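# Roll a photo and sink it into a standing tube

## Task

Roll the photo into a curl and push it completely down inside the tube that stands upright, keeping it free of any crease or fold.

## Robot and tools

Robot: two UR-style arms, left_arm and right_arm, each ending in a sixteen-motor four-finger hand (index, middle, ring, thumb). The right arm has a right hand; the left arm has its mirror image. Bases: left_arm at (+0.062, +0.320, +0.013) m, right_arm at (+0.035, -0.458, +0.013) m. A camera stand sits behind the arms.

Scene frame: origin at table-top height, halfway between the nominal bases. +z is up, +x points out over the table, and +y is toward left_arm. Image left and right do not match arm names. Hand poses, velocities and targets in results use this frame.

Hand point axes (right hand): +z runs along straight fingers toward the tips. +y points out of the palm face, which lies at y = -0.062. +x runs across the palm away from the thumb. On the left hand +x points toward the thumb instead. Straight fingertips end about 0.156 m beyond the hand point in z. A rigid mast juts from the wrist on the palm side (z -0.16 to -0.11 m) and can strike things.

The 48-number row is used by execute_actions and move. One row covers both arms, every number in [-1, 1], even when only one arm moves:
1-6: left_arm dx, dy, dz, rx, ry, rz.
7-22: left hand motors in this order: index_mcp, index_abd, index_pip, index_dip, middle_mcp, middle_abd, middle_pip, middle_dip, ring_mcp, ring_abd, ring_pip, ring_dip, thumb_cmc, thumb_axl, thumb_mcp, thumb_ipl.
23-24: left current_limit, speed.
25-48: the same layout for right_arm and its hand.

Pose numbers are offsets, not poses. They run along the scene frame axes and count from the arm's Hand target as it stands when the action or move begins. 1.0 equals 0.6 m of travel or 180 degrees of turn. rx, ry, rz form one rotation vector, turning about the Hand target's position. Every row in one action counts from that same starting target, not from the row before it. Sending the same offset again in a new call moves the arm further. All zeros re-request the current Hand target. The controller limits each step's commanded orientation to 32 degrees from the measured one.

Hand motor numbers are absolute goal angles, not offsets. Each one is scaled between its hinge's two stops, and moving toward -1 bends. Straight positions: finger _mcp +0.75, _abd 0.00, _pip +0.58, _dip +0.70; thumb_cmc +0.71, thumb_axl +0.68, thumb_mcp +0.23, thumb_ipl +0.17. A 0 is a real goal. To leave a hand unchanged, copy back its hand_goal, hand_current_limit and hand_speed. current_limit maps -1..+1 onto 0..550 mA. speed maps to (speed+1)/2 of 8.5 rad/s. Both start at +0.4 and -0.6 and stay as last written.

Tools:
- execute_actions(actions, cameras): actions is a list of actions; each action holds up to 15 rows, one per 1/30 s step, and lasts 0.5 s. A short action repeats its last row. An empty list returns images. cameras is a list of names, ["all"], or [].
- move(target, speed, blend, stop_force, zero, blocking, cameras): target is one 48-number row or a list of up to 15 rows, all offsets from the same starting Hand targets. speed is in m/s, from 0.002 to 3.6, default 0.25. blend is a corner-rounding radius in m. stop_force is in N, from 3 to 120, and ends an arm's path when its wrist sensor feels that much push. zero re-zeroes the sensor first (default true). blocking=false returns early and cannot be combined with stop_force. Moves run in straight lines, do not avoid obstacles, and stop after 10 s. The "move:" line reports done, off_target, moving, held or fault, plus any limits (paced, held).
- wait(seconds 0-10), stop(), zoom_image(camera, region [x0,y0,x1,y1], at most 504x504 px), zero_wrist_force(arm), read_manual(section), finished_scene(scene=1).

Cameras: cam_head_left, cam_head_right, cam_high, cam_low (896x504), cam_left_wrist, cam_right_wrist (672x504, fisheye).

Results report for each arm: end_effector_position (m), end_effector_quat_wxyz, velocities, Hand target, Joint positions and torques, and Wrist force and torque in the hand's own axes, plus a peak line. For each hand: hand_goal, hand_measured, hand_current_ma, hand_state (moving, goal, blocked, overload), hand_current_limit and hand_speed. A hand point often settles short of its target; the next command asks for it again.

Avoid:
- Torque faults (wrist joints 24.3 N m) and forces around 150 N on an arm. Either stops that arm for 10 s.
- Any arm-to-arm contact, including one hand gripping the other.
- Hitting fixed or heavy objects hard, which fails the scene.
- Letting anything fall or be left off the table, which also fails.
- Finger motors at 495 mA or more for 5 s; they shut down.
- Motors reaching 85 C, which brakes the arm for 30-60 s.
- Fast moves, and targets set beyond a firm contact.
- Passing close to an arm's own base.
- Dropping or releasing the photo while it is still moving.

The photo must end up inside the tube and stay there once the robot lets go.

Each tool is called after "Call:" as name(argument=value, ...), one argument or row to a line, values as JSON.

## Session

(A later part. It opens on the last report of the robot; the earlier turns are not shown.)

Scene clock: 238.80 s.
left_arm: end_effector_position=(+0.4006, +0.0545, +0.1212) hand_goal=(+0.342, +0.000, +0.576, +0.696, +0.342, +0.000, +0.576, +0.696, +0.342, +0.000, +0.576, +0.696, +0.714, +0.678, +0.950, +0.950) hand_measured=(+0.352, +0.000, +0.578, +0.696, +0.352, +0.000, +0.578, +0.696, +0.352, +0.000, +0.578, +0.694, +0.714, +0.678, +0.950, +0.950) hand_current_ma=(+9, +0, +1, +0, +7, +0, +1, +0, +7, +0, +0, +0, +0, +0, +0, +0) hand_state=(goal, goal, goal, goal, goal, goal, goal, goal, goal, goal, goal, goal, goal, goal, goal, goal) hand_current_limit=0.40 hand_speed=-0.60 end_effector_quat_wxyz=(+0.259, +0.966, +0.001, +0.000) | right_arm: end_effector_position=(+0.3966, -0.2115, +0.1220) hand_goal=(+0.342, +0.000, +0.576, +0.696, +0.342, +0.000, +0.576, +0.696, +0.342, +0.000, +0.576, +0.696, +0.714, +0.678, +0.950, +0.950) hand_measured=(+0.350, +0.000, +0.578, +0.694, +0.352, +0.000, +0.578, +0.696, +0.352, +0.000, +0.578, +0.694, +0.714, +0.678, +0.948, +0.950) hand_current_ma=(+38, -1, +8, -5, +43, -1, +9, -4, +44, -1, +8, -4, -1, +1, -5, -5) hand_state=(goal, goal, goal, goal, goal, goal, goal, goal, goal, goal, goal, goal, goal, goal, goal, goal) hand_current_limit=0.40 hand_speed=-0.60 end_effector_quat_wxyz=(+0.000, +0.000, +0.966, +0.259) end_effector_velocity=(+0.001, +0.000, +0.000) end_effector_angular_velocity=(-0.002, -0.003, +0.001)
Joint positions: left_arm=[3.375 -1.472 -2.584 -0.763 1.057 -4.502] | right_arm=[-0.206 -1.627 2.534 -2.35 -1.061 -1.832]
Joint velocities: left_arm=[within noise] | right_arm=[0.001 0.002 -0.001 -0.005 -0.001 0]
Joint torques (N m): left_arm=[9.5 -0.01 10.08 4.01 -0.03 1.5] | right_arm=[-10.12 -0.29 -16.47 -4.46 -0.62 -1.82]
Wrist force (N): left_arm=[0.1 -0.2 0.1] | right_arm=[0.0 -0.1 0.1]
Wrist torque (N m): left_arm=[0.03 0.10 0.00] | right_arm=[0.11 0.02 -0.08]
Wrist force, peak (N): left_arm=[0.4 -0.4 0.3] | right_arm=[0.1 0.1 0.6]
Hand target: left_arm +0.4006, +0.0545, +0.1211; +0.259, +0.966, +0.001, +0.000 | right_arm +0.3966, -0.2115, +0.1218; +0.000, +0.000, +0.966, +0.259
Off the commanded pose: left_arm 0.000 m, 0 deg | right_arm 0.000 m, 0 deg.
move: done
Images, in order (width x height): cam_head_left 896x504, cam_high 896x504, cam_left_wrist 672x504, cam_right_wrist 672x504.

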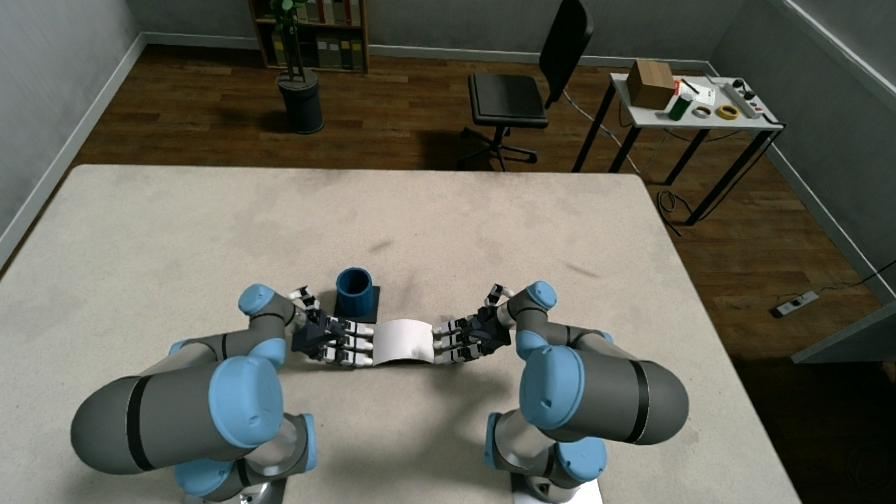

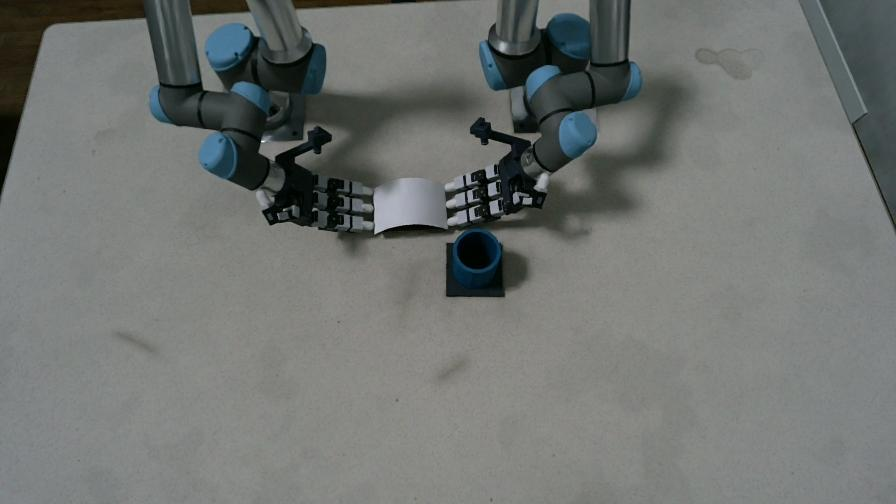

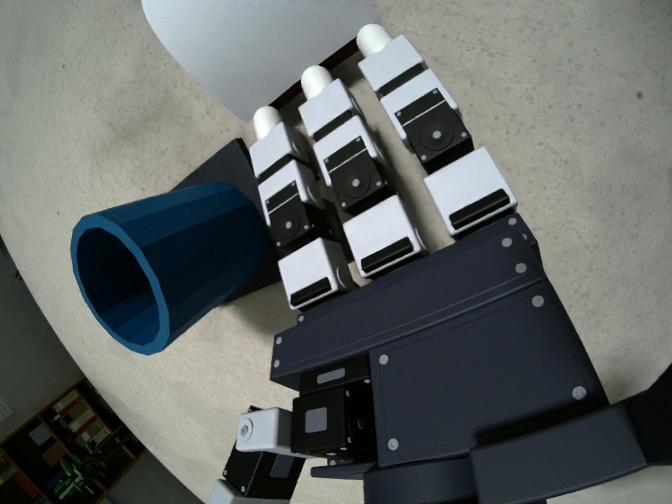

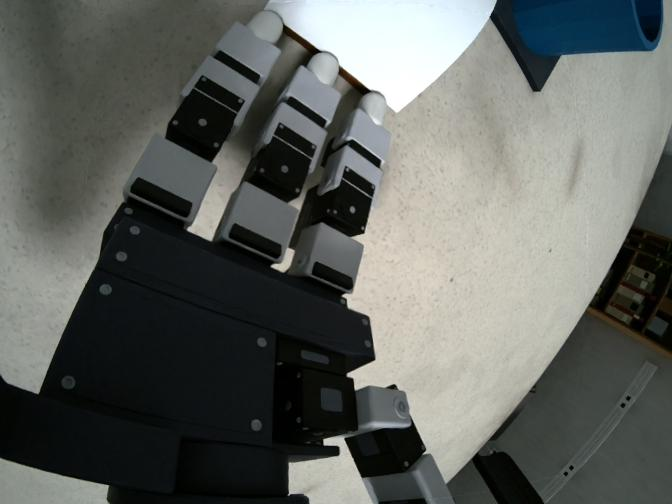

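Call:
move(
  target=[
    [0, 0, 0.2, 0, 0, 0, 0.3425, 0.0, 0.576, 0.696, 0.3425, 0.0, 0.576, 0.696, 0.3425, 0.0, 0.576, 0.696, 0.714, 0.678, 0.95, 0.95, 0.4, -0.6, 0, 0, 0.2, 0, 0, 0, 0.3425, 0.0, 0.576, 0.696, 0.3425, 0.0, 0.576, 0.696, 0.3425, 0.0, 0.576, 0.696, 0.714, 0.678, 0.95, 0.95, 0.4, -0.6],
    [0, -0.0968, 0.2, 0, 0, 0, 0.3425, 0.0, 0.576, 0.696, 0.3425, 0.0, 0.576, 0.696, 0.3425, 0.0, 0.576, 0.696, 0.714, 0.678, 0.95, 0.95, 0.4, -0.6, 0, 0.0968, 0.2, 0, 0, 0, 0.3425, 0.0, 0.576, 0.696, 0.3425, 0.0, 0.576, 0.696, 0.3425, 0.0, 0.576, 0.696, 0.714, 0.678, 0.95, 0.95, 0.4, -0.6],
  ],
  speed=[0.05, 0.02],
  cameras=["cam_high", "cam_low", "cam_left_wrist", "cam_right_wrist"],
)

Call:
zoom_image(
  camera="cam_high",
  region=[330, 110, 490, 240],
)

Call:
zoom_image(
  camera="cam_left_wrist",
  region=[120, 0, 480, 200],
)

Call:
zoom_image(
  camera="cam_right_wrist",
  region=[200, 0, 540, 200],
)

Scene clock: 244.87 s.
left_arm: end_effector_position=(+0.4006, -0.0037, +0.2411) hand_goal=(+0.342, +0.000, +0.576, +0.696, +0.342, +0.000, +0.576, +0.696, +0.342, +0.000, +0.576, +0.696, +0.714, +0.678, +0.950, +0.950) hand_measured=(+0.352, +0.000, +0.578, +0.696, +0.352, +0.000, +0.578, +0.696, +0.352, +0.000, +0.578, +0.694, +0.714, +0.678, +0.950, +0.950) hand_current_ma=(+9, +0, +1, +0, +7, +0, +1, +0, +7, +0, +0, +0, +0, +0, +0, +0) hand_state=(goal, goal, goal, goal, goal, goal, goal, goal, goal, goal, goal, goal, goal, goal, goal, goal) hand_current_limit=0.40 hand_speed=-0.60 end_effector_quat_wxyz=(+0.259, +0.966, +0.001, +0.000) | right_arm: end_effector_position=(+0.3966, -0.1533, +0.2418) hand_goal=(+0.342, +0.000, +0.576, +0.696, +0.342, +0.000, +0.576, +0.696, +0.342, +0.000, +0.576, +0.696, +0.714, +0.678, +0.950, +0.950) hand_measured=(+0.350, +0.000, +0.578, +0.694, +0.352, +0.000, +0.578, +0.696, +0.352, +0.000, +0.578, +0.694, +0.714, +0.678, +0.948, +0.950) hand_current_ma=(+38, -1, +8, -5, +43, -1, +9, -4, +44, -1, +8, -4, -1, +1, -5, -5) hand_state=(goal, goal, goal, goal, goal, goal, goal, goal, goal, goal, goal, goal, goal, goal, goal, goal) hand_current_limit=0.40 hand_speed=-0.60 end_effector_quat_wxyz=(+0.000, +0.000, +0.966, +0.259)
Joint positions: left_arm=[3.186 -1.26 -2.367 -1.082 1.047 -4.72] | right_arm=[-0.028 -1.841 2.331 -2.033 -1.047 -1.628]
Joint torques (N m): left_arm=[9.15 15.56 21.36 0.71 -2.27 1.4] | right_arm=[-10.63 -17.74 -30.66 0.02 2.1 -2.12]
Wrist force (N): left_arm=[0.3 -0.1 -0.1] | right_arm=[0.0 0.0 0.3]
Wrist torque (N m): left_arm=[0.10 0.04 -0.03] | right_arm=[0.12 0.01 -0.06]
Wrist force, peak (N): left_arm=[0.6 0.5 -0.4] | right_arm=[0.1 -0.2 0.9]
Hand target: left_arm +0.4006, -0.0036, +0.2411; +0.259, +0.966, +0.001, +0.000 | right_arm +0.3966, -0.1534, +0.2418; +0.000, +0.000, +0.966, +0.259
Off the commanded pose: left_arm 0.000 m, 0 deg | right_arm 0.000 m, 0 deg.
move: done
Images, in order (width x height): cam_high 896x504, cam_low 896x504, cam_left_wrist 672x504, cam_right_wrist 672x504.

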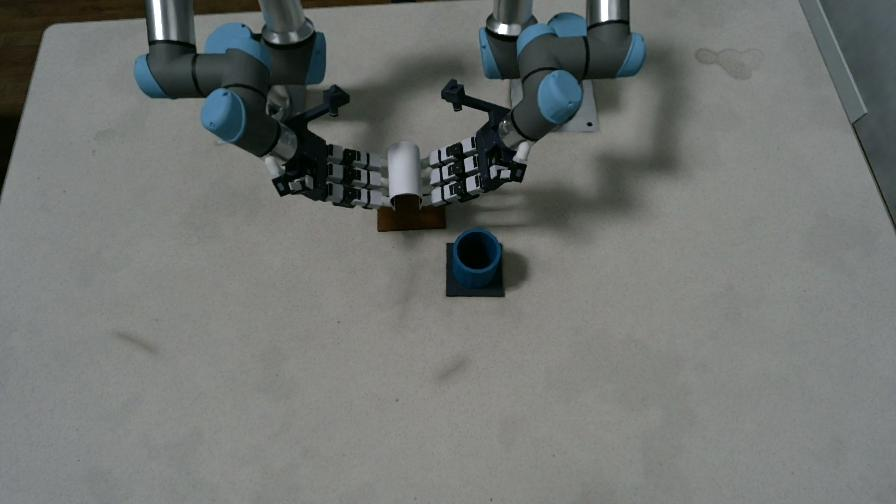

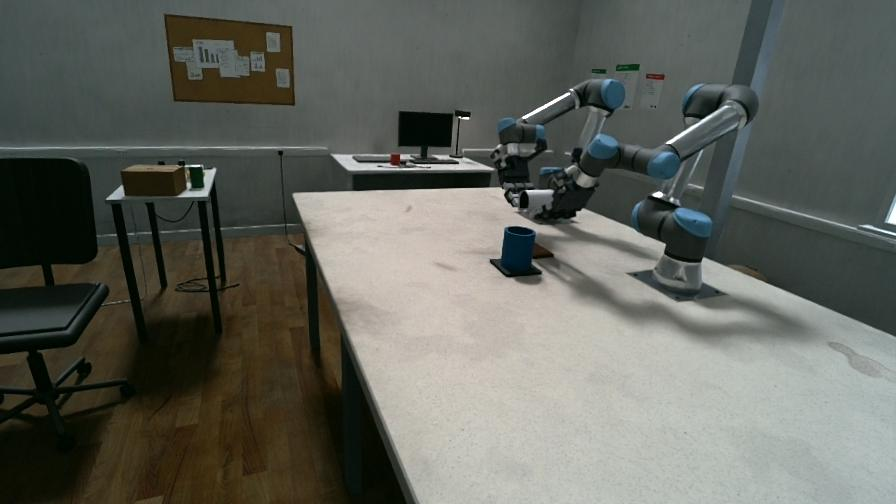

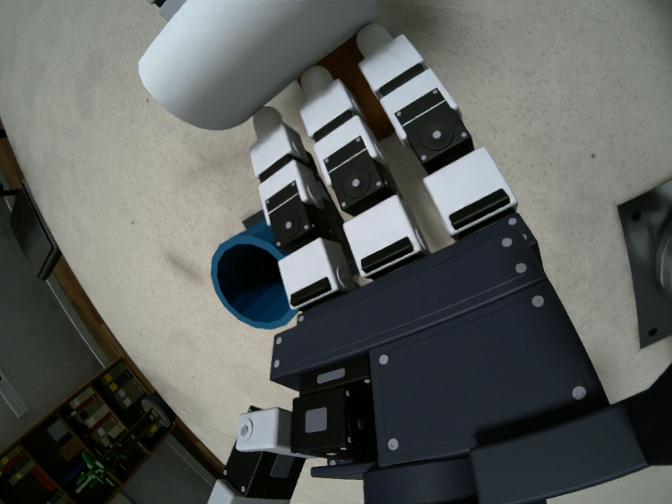

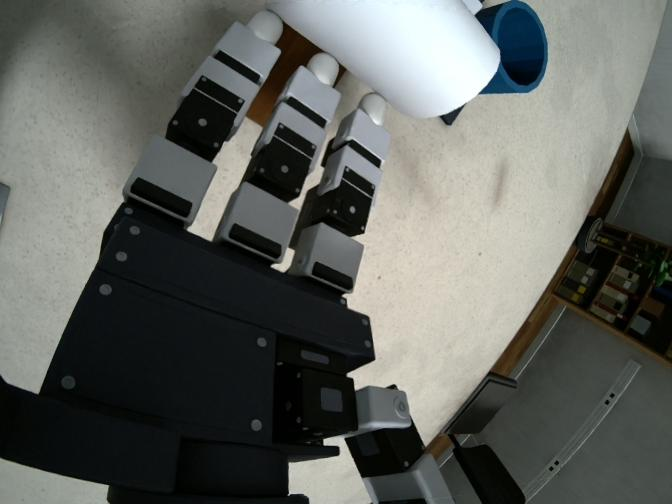

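Scaled by 3.150 from the camera's 896x504 image, which has a finer 1280x720 frame.

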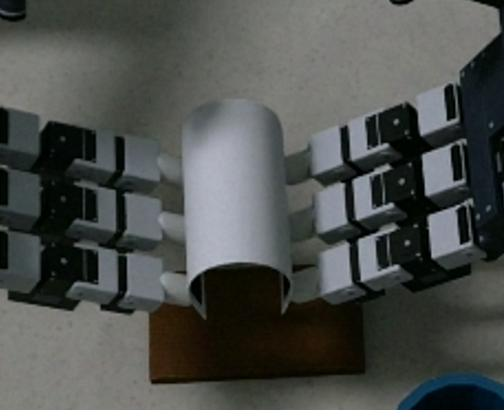

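Scaled by 1.400 from the camera's 672x504 image, which has a finer 960x720 frame.

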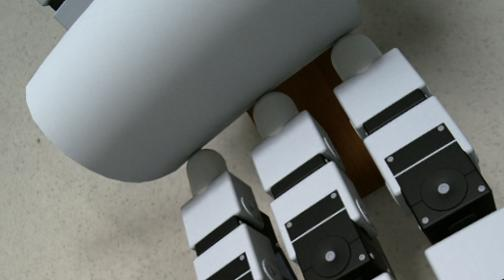

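Scaled by 1.482 from the camera's 672x504 image, which has a finer 960x720 frame.

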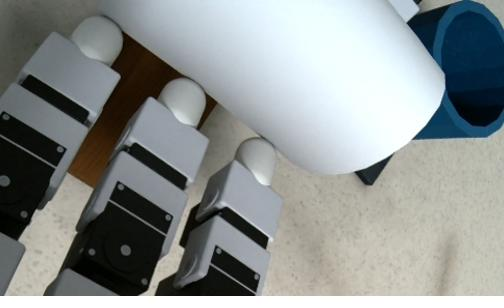

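Call:
move(
  target=[
    [0.0365,0,0.0173,0,0.0833,0,0.3425,0,0.576,0.696,0.3425,0,0.576,0.696,0.3425,0,0.576,0.696,0.714,0.678,0.95,0.95,0.4,-0.6,0.0365,0,0.0173,0,0.0833,0,0.3425,0,0.576,0.696,0.3425,0,0.576,0.696,0.3425,0,0.576,0.696,0.714,0.678,0.95,0.95,0.4,-0.6],
    [0.068,0,0.0258,0,0.1667,0,0.3425,0,0.576,0.696,0.3425,0,0.576,0.696,0.3425,0,0.576,0.696,0.714,0.678,0.95,0.95,0.4,-0.6,0.068,0,0.0258,0,0.1667,0,0.3425,0,0.576,0.696,0.3425,0,0.576,0.696,0.3425,0,0.576,0.696,0.714,0.678,0.95,0.95,0.4,-0.6],
    [0.0923,0,0.027,0,0.25,0,0.3425,0,0.576,0.696,0.3425,0,0.576,0.696,0.3425,0,0.576,0.696,0.714,0.678,0.95,0.95,0.4,-0.6,0.0923,0,0.027,0,0.25,0,0.3425,0,0.576,0.696,0.3425,0,0.576,0.696,0.3425,0,0.576,0.696,0.714,0.678,0.95,0.95,0.4,-0.6],
  ],
  speed=0.09,
  blend=0.01,
  cameras=["cam_high", "cam_low", "cam_right_wrist"],
)

Call:
zoom_image(
  camera="cam_high",
  region=[330, 110, 490, 240],
)

Call:
zoom_image(
  camera="cam_low",
  region=[480, 140, 620, 230],
)

Scene clock: 251.93 s.
left_arm: end_effector_position=(+0.4560, -0.0036, +0.2573) hand_goal=(+0.342, +0.000, +0.576, +0.696, +0.342, +0.000, +0.576, +0.696, +0.342, +0.000, +0.576, +0.696, +0.714, +0.678, +0.950, +0.950) hand_measured=(+0.352, +0.000, +0.578, +0.696, +0.352, +0.000, +0.578, +0.696, +0.352, +0.000, +0.578, +0.694, +0.714, +0.678, +0.950, +0.950) hand_current_ma=(+9, +0, +1, +0, +7, +0, +1, +0, +7, +0, +0, +0, +0, +0, +0, +0) hand_state=(goal, goal, goal, goal, goal, goal, goal, goal, goal, goal, goal, goal, goal, goal, goal, goal) hand_current_limit=0.40 hand_speed=-0.60 end_effector_quat_wxyz=(+0.239, +0.892, +0.100, -0.370) | right_arm: end_effector_position=(+0.4520, -0.1534, +0.2580) hand_goal=(+0.342, +0.000, +0.576, +0.696, +0.342, +0.000, +0.576, +0.696, +0.342, +0.000, +0.576, +0.696, +0.714, +0.678, +0.950, +0.950) hand_measured=(+0.350, +0.000, +0.578, +0.694, +0.352, +0.000, +0.578, +0.696, +0.352, +0.000, +0.578, +0.694, +0.714, +0.678, +0.948, +0.950) hand_current_ma=(+38, +1, +8, -5, +43, +1, +9, -4, +44, +1, +8, -4, -1, +1, -5, -5) hand_state=(goal, goal, goal, goal, goal, goal, goal, goal, goal, goal, goal, goal, goal, goal, goal, goal) hand_current_limit=0.40 hand_speed=-0.60 end_effector_quat_wxyz=(-0.369, +0.099, +0.892, +0.239)
Joint positions: left_arm=[3.188 -1.696 -1.818 -1.982 1.045 -4.717] | right_arm=[-0.011 -1.404 1.766 -1.135 -1.07 -1.597]
Joint torques (N m): left_arm=[6.15 32.48 15.15 1 -0.41 1.31] | right_arm=[10.81 -38.37 -7.05 -2.02 -0.58 -1.32]
Wrist force (N): left_arm=[0.4 -0.3 0.4] | right_arm=[0.4 0.0 -1.1]
Wrist torque (N m): left_arm=[0.02 -0.02 0.00] | right_arm=[0.19 -0.12 -0.06]
Wrist force, peak (N): left_arm=[0.7 -0.1 0.6] | right_arm=[0.6 0.2 -1.1]
Hand target: left_arm +0.4560, -0.0036, +0.2573; +0.239, +0.892, +0.100, -0.370 | right_arm +0.4520, -0.1534, +0.2580; -0.369, +0.099, +0.892, +0.239
Off the commanded pose: left_arm 0.000 m, 0 deg | right_arm 0.000 m, 0 deg.
move: done
Images, in order (width x height): cam_high 896x504, cam_low 896x504, cam_right_wrist 672x504.

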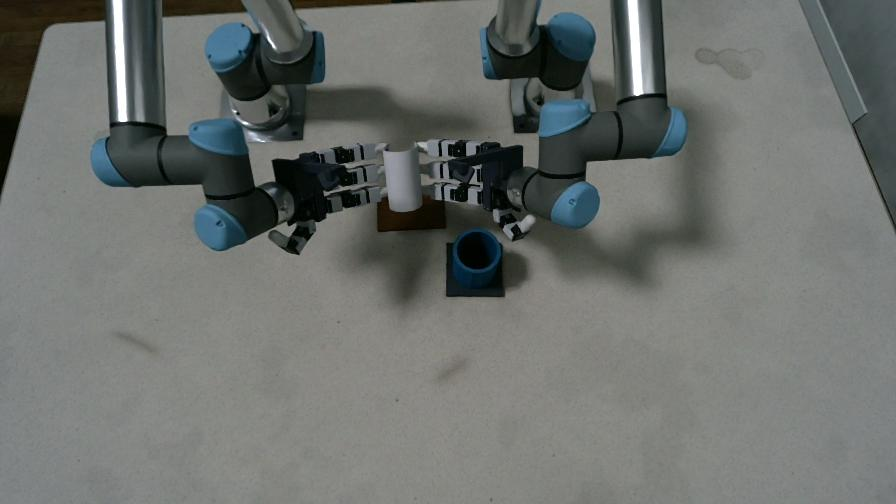

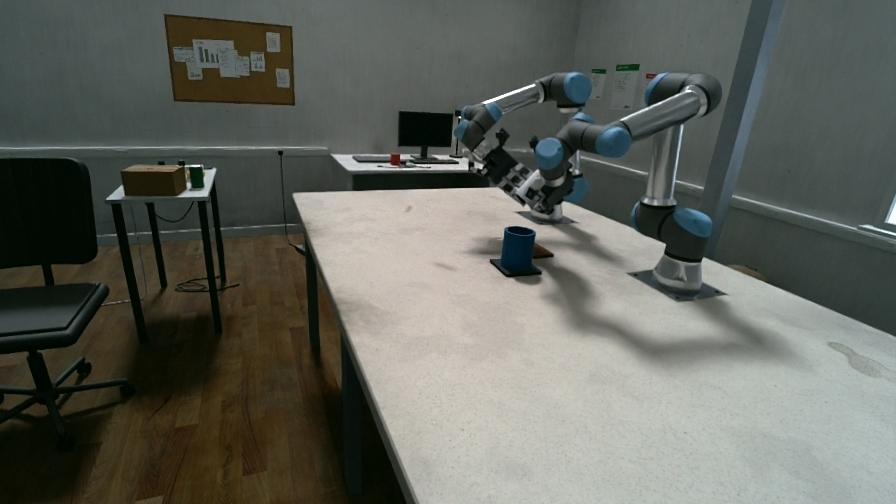

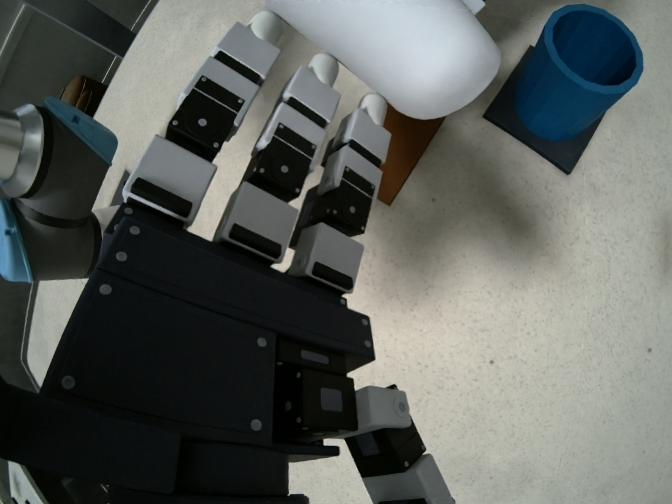

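Scaled by 3.150 from the camera's 896x504 image, which has a finer 1280x720 frame.

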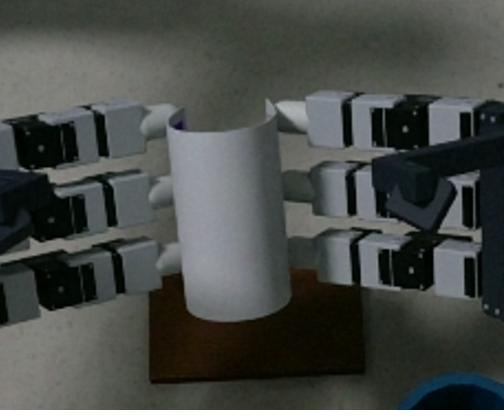

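Scaled by 3.600 from the camera's 896x504 image, which has a finer 1280x720 frame.

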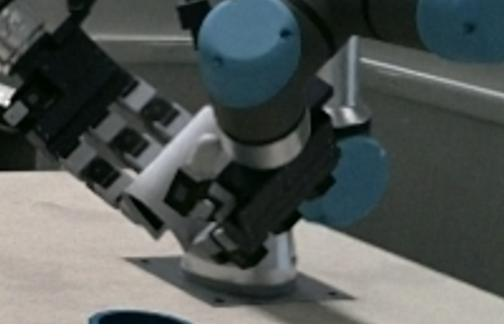

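Call:
move(
  target=[
    [0.0152,0,-0.004,0,0.0833,0,0.3425,0,0.576,0.696,0.3425,0,0.576,0.696,0.3425,0,0.576,0.696,0.714,0.678,0.95,0.95,0.4,-0.6,0.0152,0,-0.004,0,0.0833,0,0.3425,0,0.576,0.696,0.3425,0,0.576,0.696,0.3425,0,0.576,0.696,0.714,0.678,0.95,0.95,0.4,-0.6],
    [0.0207,0,-0.0108,0,0.1667,0,0.3425,0,0.576,0.696,0.3425,0,0.576,0.696,0.3425,0,0.576,0.696,0.714,0.678,0.95,0.95,0.4,-0.6,0.0207,0,-0.0108,0,0.1667,0,0.3425,0,0.576,0.696,0.3425,0,0.576,0.696,0.3425,0,0.576,0.696,0.714,0.678,0.95,0.95,0.4,-0.6],
    [0.0157,0,-0.0175,0,0.25,0,0.3425,0,0.576,0.696,0.3425,0,0.576,0.696,0.3425,0,0.576,0.696,0.714,0.678,0.95,0.95,0.4,-0.6,0.0157,0,-0.0175,0,0.25,0,0.3425,0,0.576,0.696,0.3425,0,0.576,0.696,0.3425,0,0.576,0.696,0.714,0.678,0.95,0.95,0.4,-0.6],
  ],
  speed=0.09,
  blend=0.01,
  cameras=["all"],
)

Call:
zoom_image(
  camera="cam_high",
  region=[330, 90, 490, 220],
)

Call:
zoom_image(
  camera="cam_head_left",
  region=[330, 250, 490, 390],
)

Call:
zoom_image(
  camera="cam_low",
  region=[480, 120, 620, 290],
)

Scene clock: 256.87 s.
left_arm: end_effector_position=(+0.4655, -0.0036, +0.2467) hand_goal=(+0.342, +0.000, +0.576, +0.696, +0.342, +0.000, +0.576, +0.696, +0.342, +0.000, +0.576, +0.696, +0.714, +0.678, +0.950, +0.950) hand_measured=(+0.348, +0.002, +0.578, +0.696, +0.346, +0.002, +0.578, +0.696, +0.344, +0.002, +0.578, +0.694, +0.714, +0.678, +0.948, +0.950) hand_current_ma=(+4, +0, +1, +0, +1, +0, +1, +0, +1, +0, +0, +0, +0, +0, -1, +0) hand_state=(goal, goal, goal, goal, goal, goal, goal, goal, goal, goal, goal, goal, goal, goal, goal, goal) hand_current_limit=0.40 hand_speed=-0.60 end_effector_quat_wxyz=(+0.182, +0.683, +0.184, -0.683) | right_arm: end_effector_position=(+0.4615, -0.1534, +0.2475) hand_goal=(+0.342, +0.000, +0.576, +0.696, +0.342, +0.000, +0.576, +0.696, +0.342, +0.000, +0.576, +0.696, +0.714, +0.678, +0.950, +0.950) hand_measured=(+0.346, +0.002, +0.578, +0.694, +0.346, +0.002, +0.578, +0.696, +0.346, +0.002, +0.578, +0.694, +0.714, +0.678, +0.948, +0.950) hand_current_ma=(+14, +5, +8, -5, +20, +5, +9, -4, +20, +6, +8, -4, -1, +1, -10, -5) hand_state=(goal, goal, goal, goal, goal, goal, goal, goal, goal, goal, goal, goal, goal, goal, goal, goal) hand_current_limit=0.40 hand_speed=-0.60 end_effector_quat_wxyz=(+0.683, -0.183, -0.683, -0.183)
Joint positions: left_arm=[3.188 -2.087 -1.52 -2.676 1.045 -4.714] | right_arm=[-0.007 -1.016 1.456 -0.441 -1.076 -1.57]
Joint torques (N m): left_arm=[7.53 48.13 9.4 -0.12 -0.96 1.69] | right_arm=[11.44 -51.42 -6.79 -0.52 -1.64 0.26]
Wrist force (N): left_arm=[0.3 0.2 0.4] | right_arm=[1.0 -0.6 -1.1]
Wrist torque (N m): left_arm=[0.18 0.02 0.03] | right_arm=[0.06 -0.20 0.00]
Wrist force, peak (N): left_arm=[0.7 -0.1 0.9] | right_arm=[1.3 -0.6 -1.0]
Hand target: left_arm +0.4654, -0.0036, +0.2468; +0.182, +0.683, +0.184, -0.683 | right_arm +0.4614, -0.1534, +0.2475; +0.683, -0.183, -0.683, -0.183
Off the commanded pose: left_arm 0.000 m, 0 deg | right_arm 0.000 m, 0 deg.
move: done

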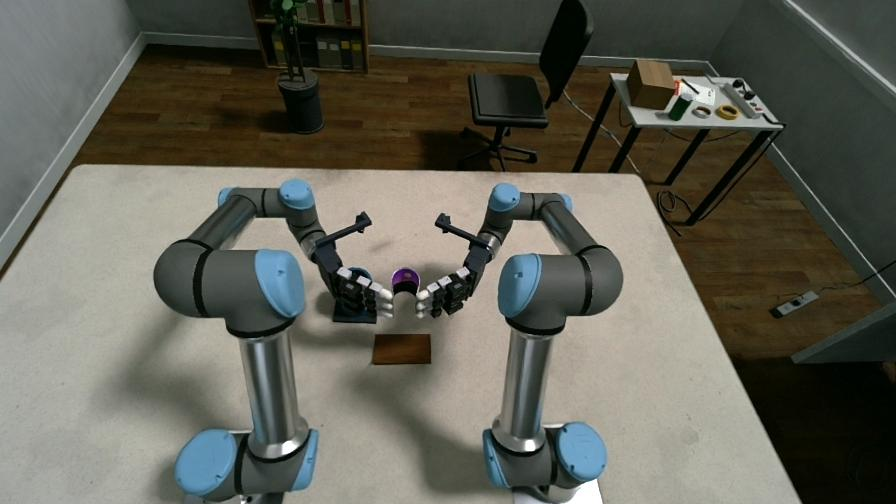

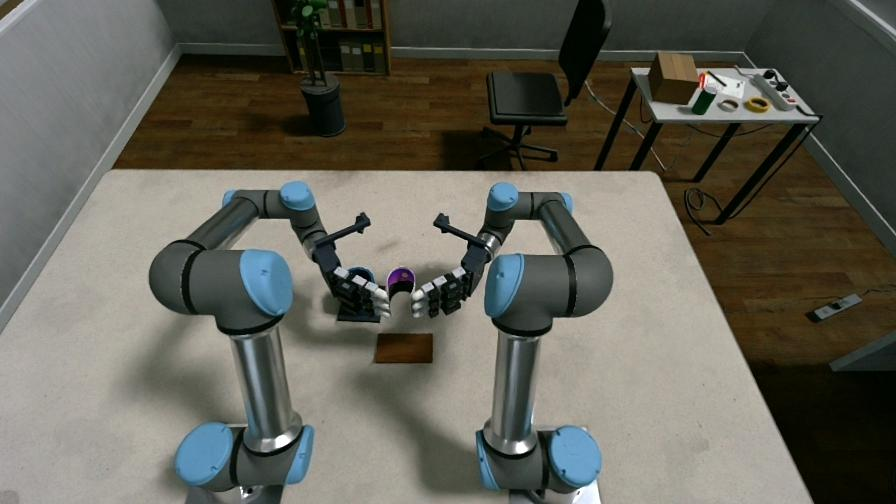

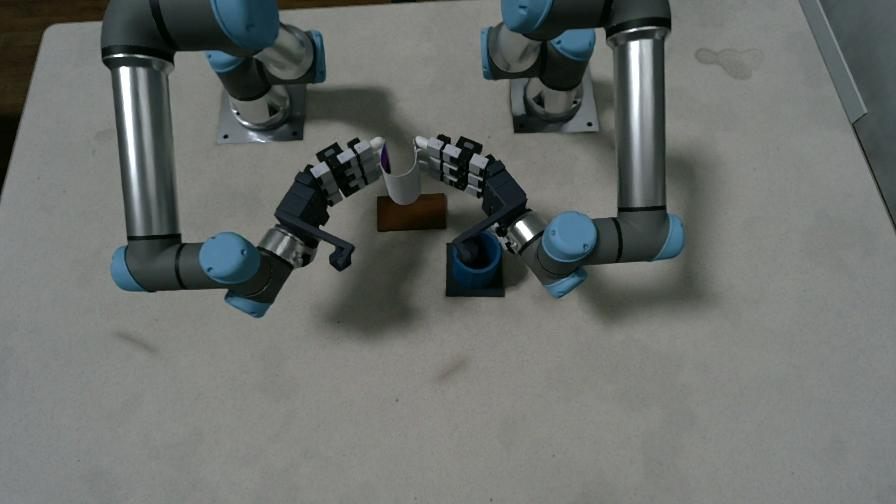

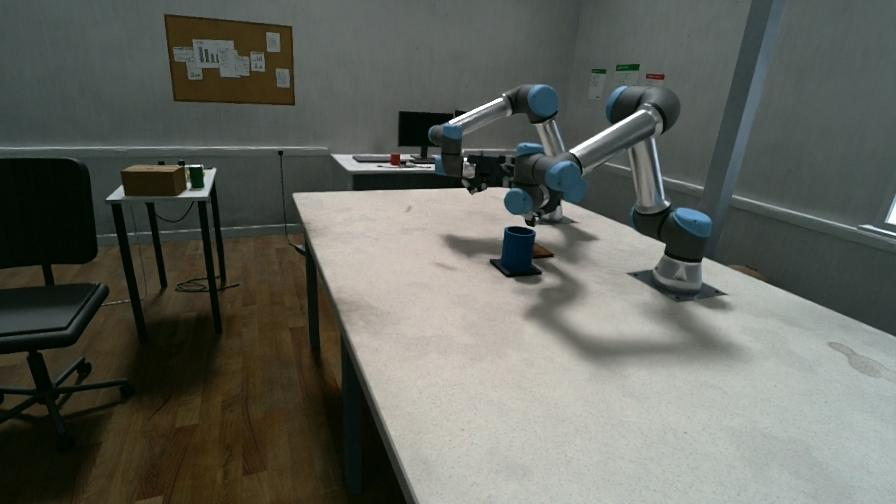

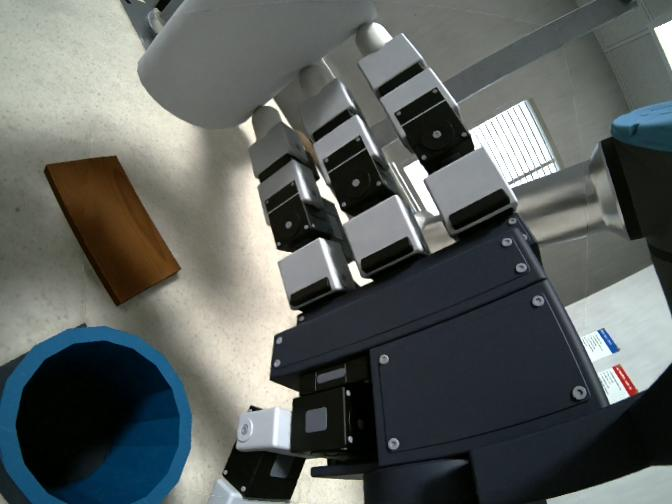

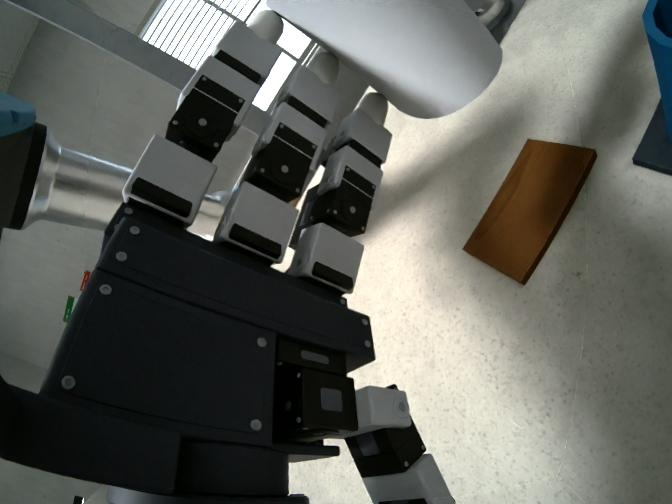

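Scaled by 3.150 from the camera's 896x504 image, which has a finer 1280x720 frame.

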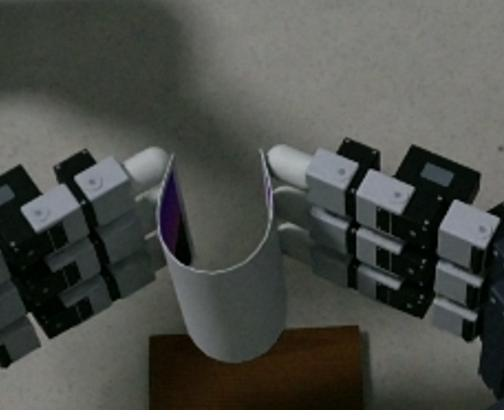

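Scaled by 3.150 from the camera's 896x504 image, which has a finer 1280x720 frame.

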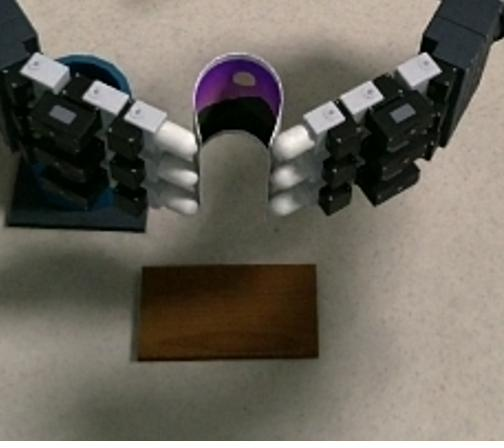

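Scaled by 2.965 from the camera's 896x504 image, which has a finer 1280x720 frame.

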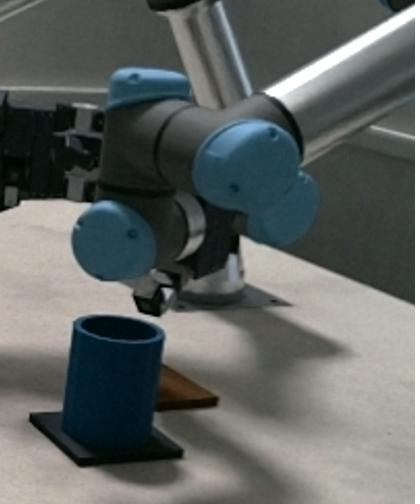

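Call:
move(
  target=[0,-0.02,0,0,0,0,0.3425,0,0.576,0.696,0.3425,0,0.576,0.696,0.3425,0,0.576,0.696,0.714,0.678,0.95,0.95,0.4,-0.6,0,0.02,0,0,0,0,0.3425,0,0.576,0.696,0.3425,0,0.576,0.696,0.3425,0,0.576,0.696,0.714,0.678,0.95,0.95,0.4,-0.6],
  speed=0.01,
  cameras=["cam_high", "cam_head_left", "cam_right_wrist", "cam_left_wrist"],
)

Call:
zoom_image(
  camera="cam_high",
  region=[340, 110, 460, 220],
)

Call:
zoom_image(
  camera="cam_head_left",
  region=[330, 240, 490, 380],
)

Call:
zoom_image(
  camera="cam_right_wrist",
  region=[180, 0, 540, 220],
)

Scene clock: 259.10 s.
left_arm: end_effector_position=(+0.4654, -0.0157, +0.2468) hand_goal=(+0.342, +0.000, +0.576, +0.696, +0.342, +0.000, +0.576, +0.696, +0.342, +0.000, +0.576, +0.696, +0.714, +0.678, +0.950, +0.950) hand_measured=(+0.348, +0.002, +0.578, +0.696, +0.346, +0.002, +0.578, +0.696, +0.344, +0.002, +0.578, +0.694, +0.714, +0.678, +0.948, +0.950) hand_current_ma=(+4, +0, +1, +0, +1, +0, +1, +0, +1, +0, +0, +0, +0, +0, -1, +0) hand_state=(goal, goal, goal, goal, goal, goal, goal, goal, goal, goal, goal, goal, goal, goal, goal, goal) hand_current_limit=0.40 hand_speed=-0.60 end_effector_quat_wxyz=(+0.182, +0.683, +0.184, -0.683) | right_arm: end_effector_position=(+0.4614, -0.1413, +0.2475) hand_goal=(+0.342, +0.000, +0.576, +0.696, +0.342, +0.000, +0.576, +0.696, +0.342, +0.000, +0.576, +0.696, +0.714, +0.678, +0.950, +0.950) hand_measured=(+0.346, +0.002, +0.578, +0.694, +0.346, +0.002, +0.578, +0.696, +0.346, +0.002, +0.578, +0.694, +0.714, +0.678, +0.948, +0.950) hand_current_ma=(+14, +5, +8, -5, +20, +6, +9, -4, +19, +6, +8, -4, -1, +1, -10, -5) hand_state=(goal, goal, goal, goal, goal, goal, goal, goal, goal, goal, goal, goal, goal, goal, goal, goal) hand_current_limit=0.40 hand_speed=-0.60 end_effector_quat_wxyz=(+0.683, -0.183, -0.683, -0.183)
Joint positions: left_arm=[3.167 -2.094 -1.51 -2.68 1.023 -4.714] | right_arm=[0.014 -1.011 1.447 -0.437 -1.055 -1.57]
Joint torques (N m): left_arm=[-0.6 33.36 19.23 -3.41 -0.75 1.07] | right_arm=[-0.71 -29.6 -28.02 3.77 0.11 -0.05]
Wrist force (N): left_arm=[0.1 0.3 0.4] | right_arm=[1.0 -0.4 -1.1]
Wrist torque (N m): left_arm=[0.19 0.05 0.01] | right_arm=[0.10 -0.19 0.01]
Wrist force, peak (N): left_arm=[0.5 0.4 0.3] | right_arm=[1.1 -0.7 -1.3]
Hand target: left_arm +0.4654, -0.0156, +0.2468; +0.182, +0.683, +0.184, -0.683 | right_arm +0.4614, -0.1414, +0.2475; +0.683, -0.183, -0.683, -0.183
Off the commanded pose: left_arm 0.000 m, 0 deg | right_arm 0.000 m, 0 deg.
move: done
Images, in order (width x height): cam_head_left 896x504, cam_high 896x504, cam_left_wrist 672x504, cam_right_wrist 672x504.

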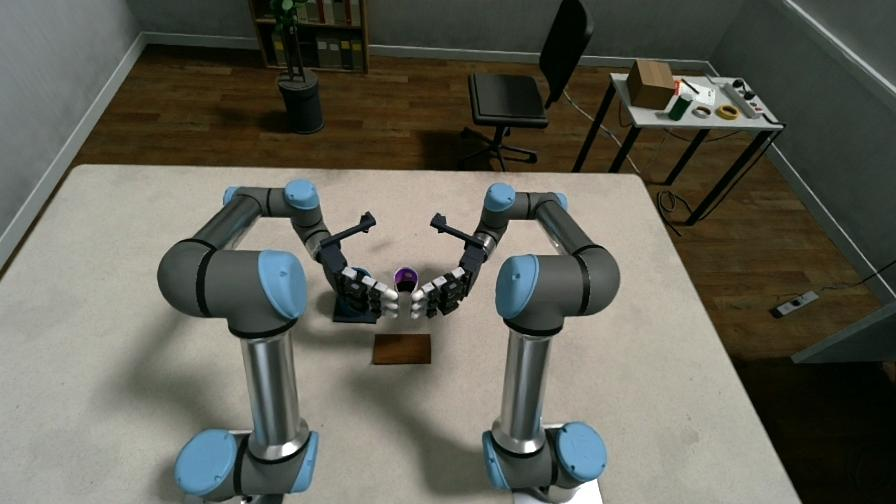

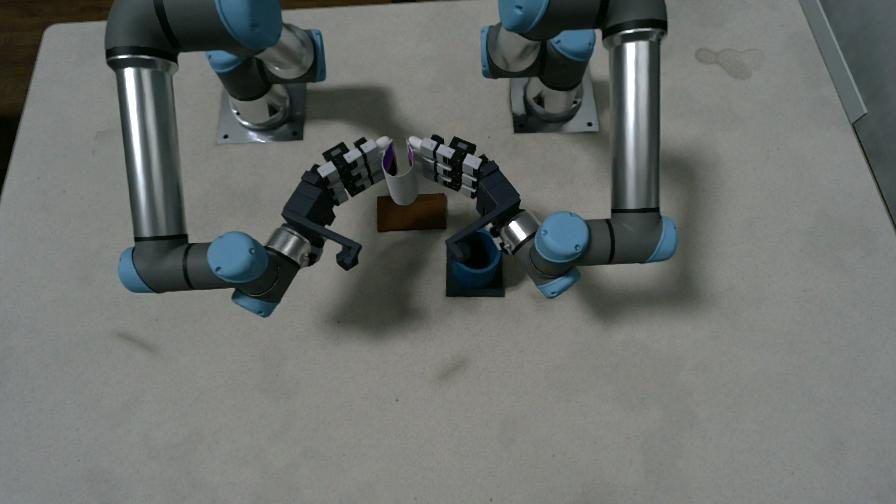

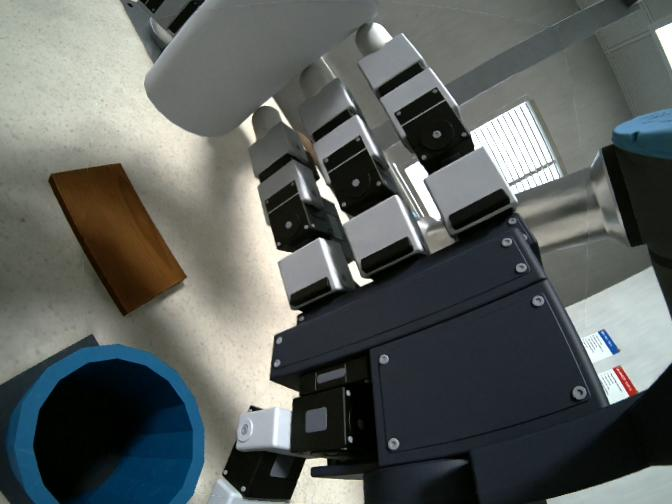

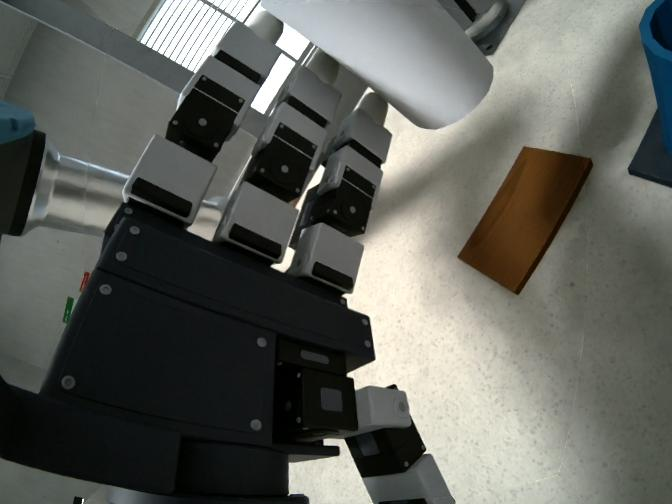

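Scaled by 4.200 from the camera's 896x504 image, which has a finer 1280x720 frame.

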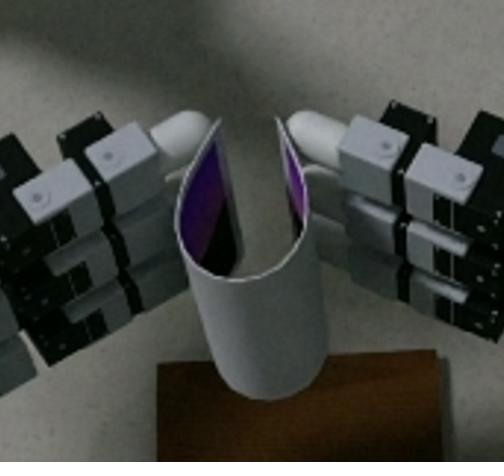

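Scaled by 3.150 from the camera's 896x504 image, which has a finer 1280x720 frame.

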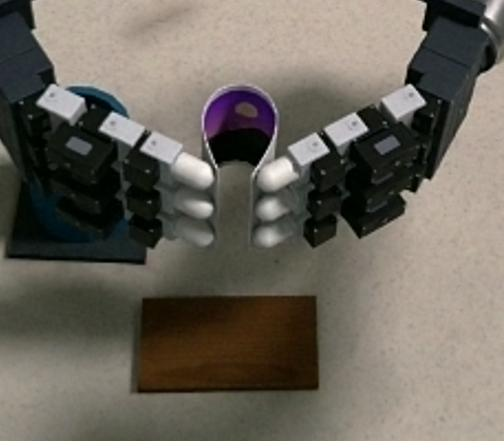

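Scaled by 1.400 from the camera's 672x504 image, which has a finer 960x720 frame.

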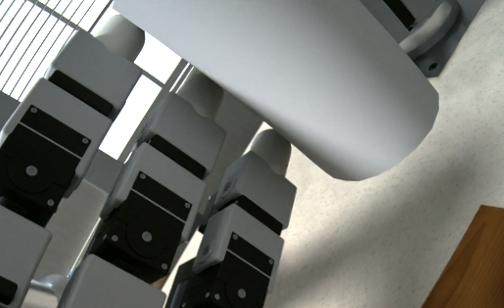

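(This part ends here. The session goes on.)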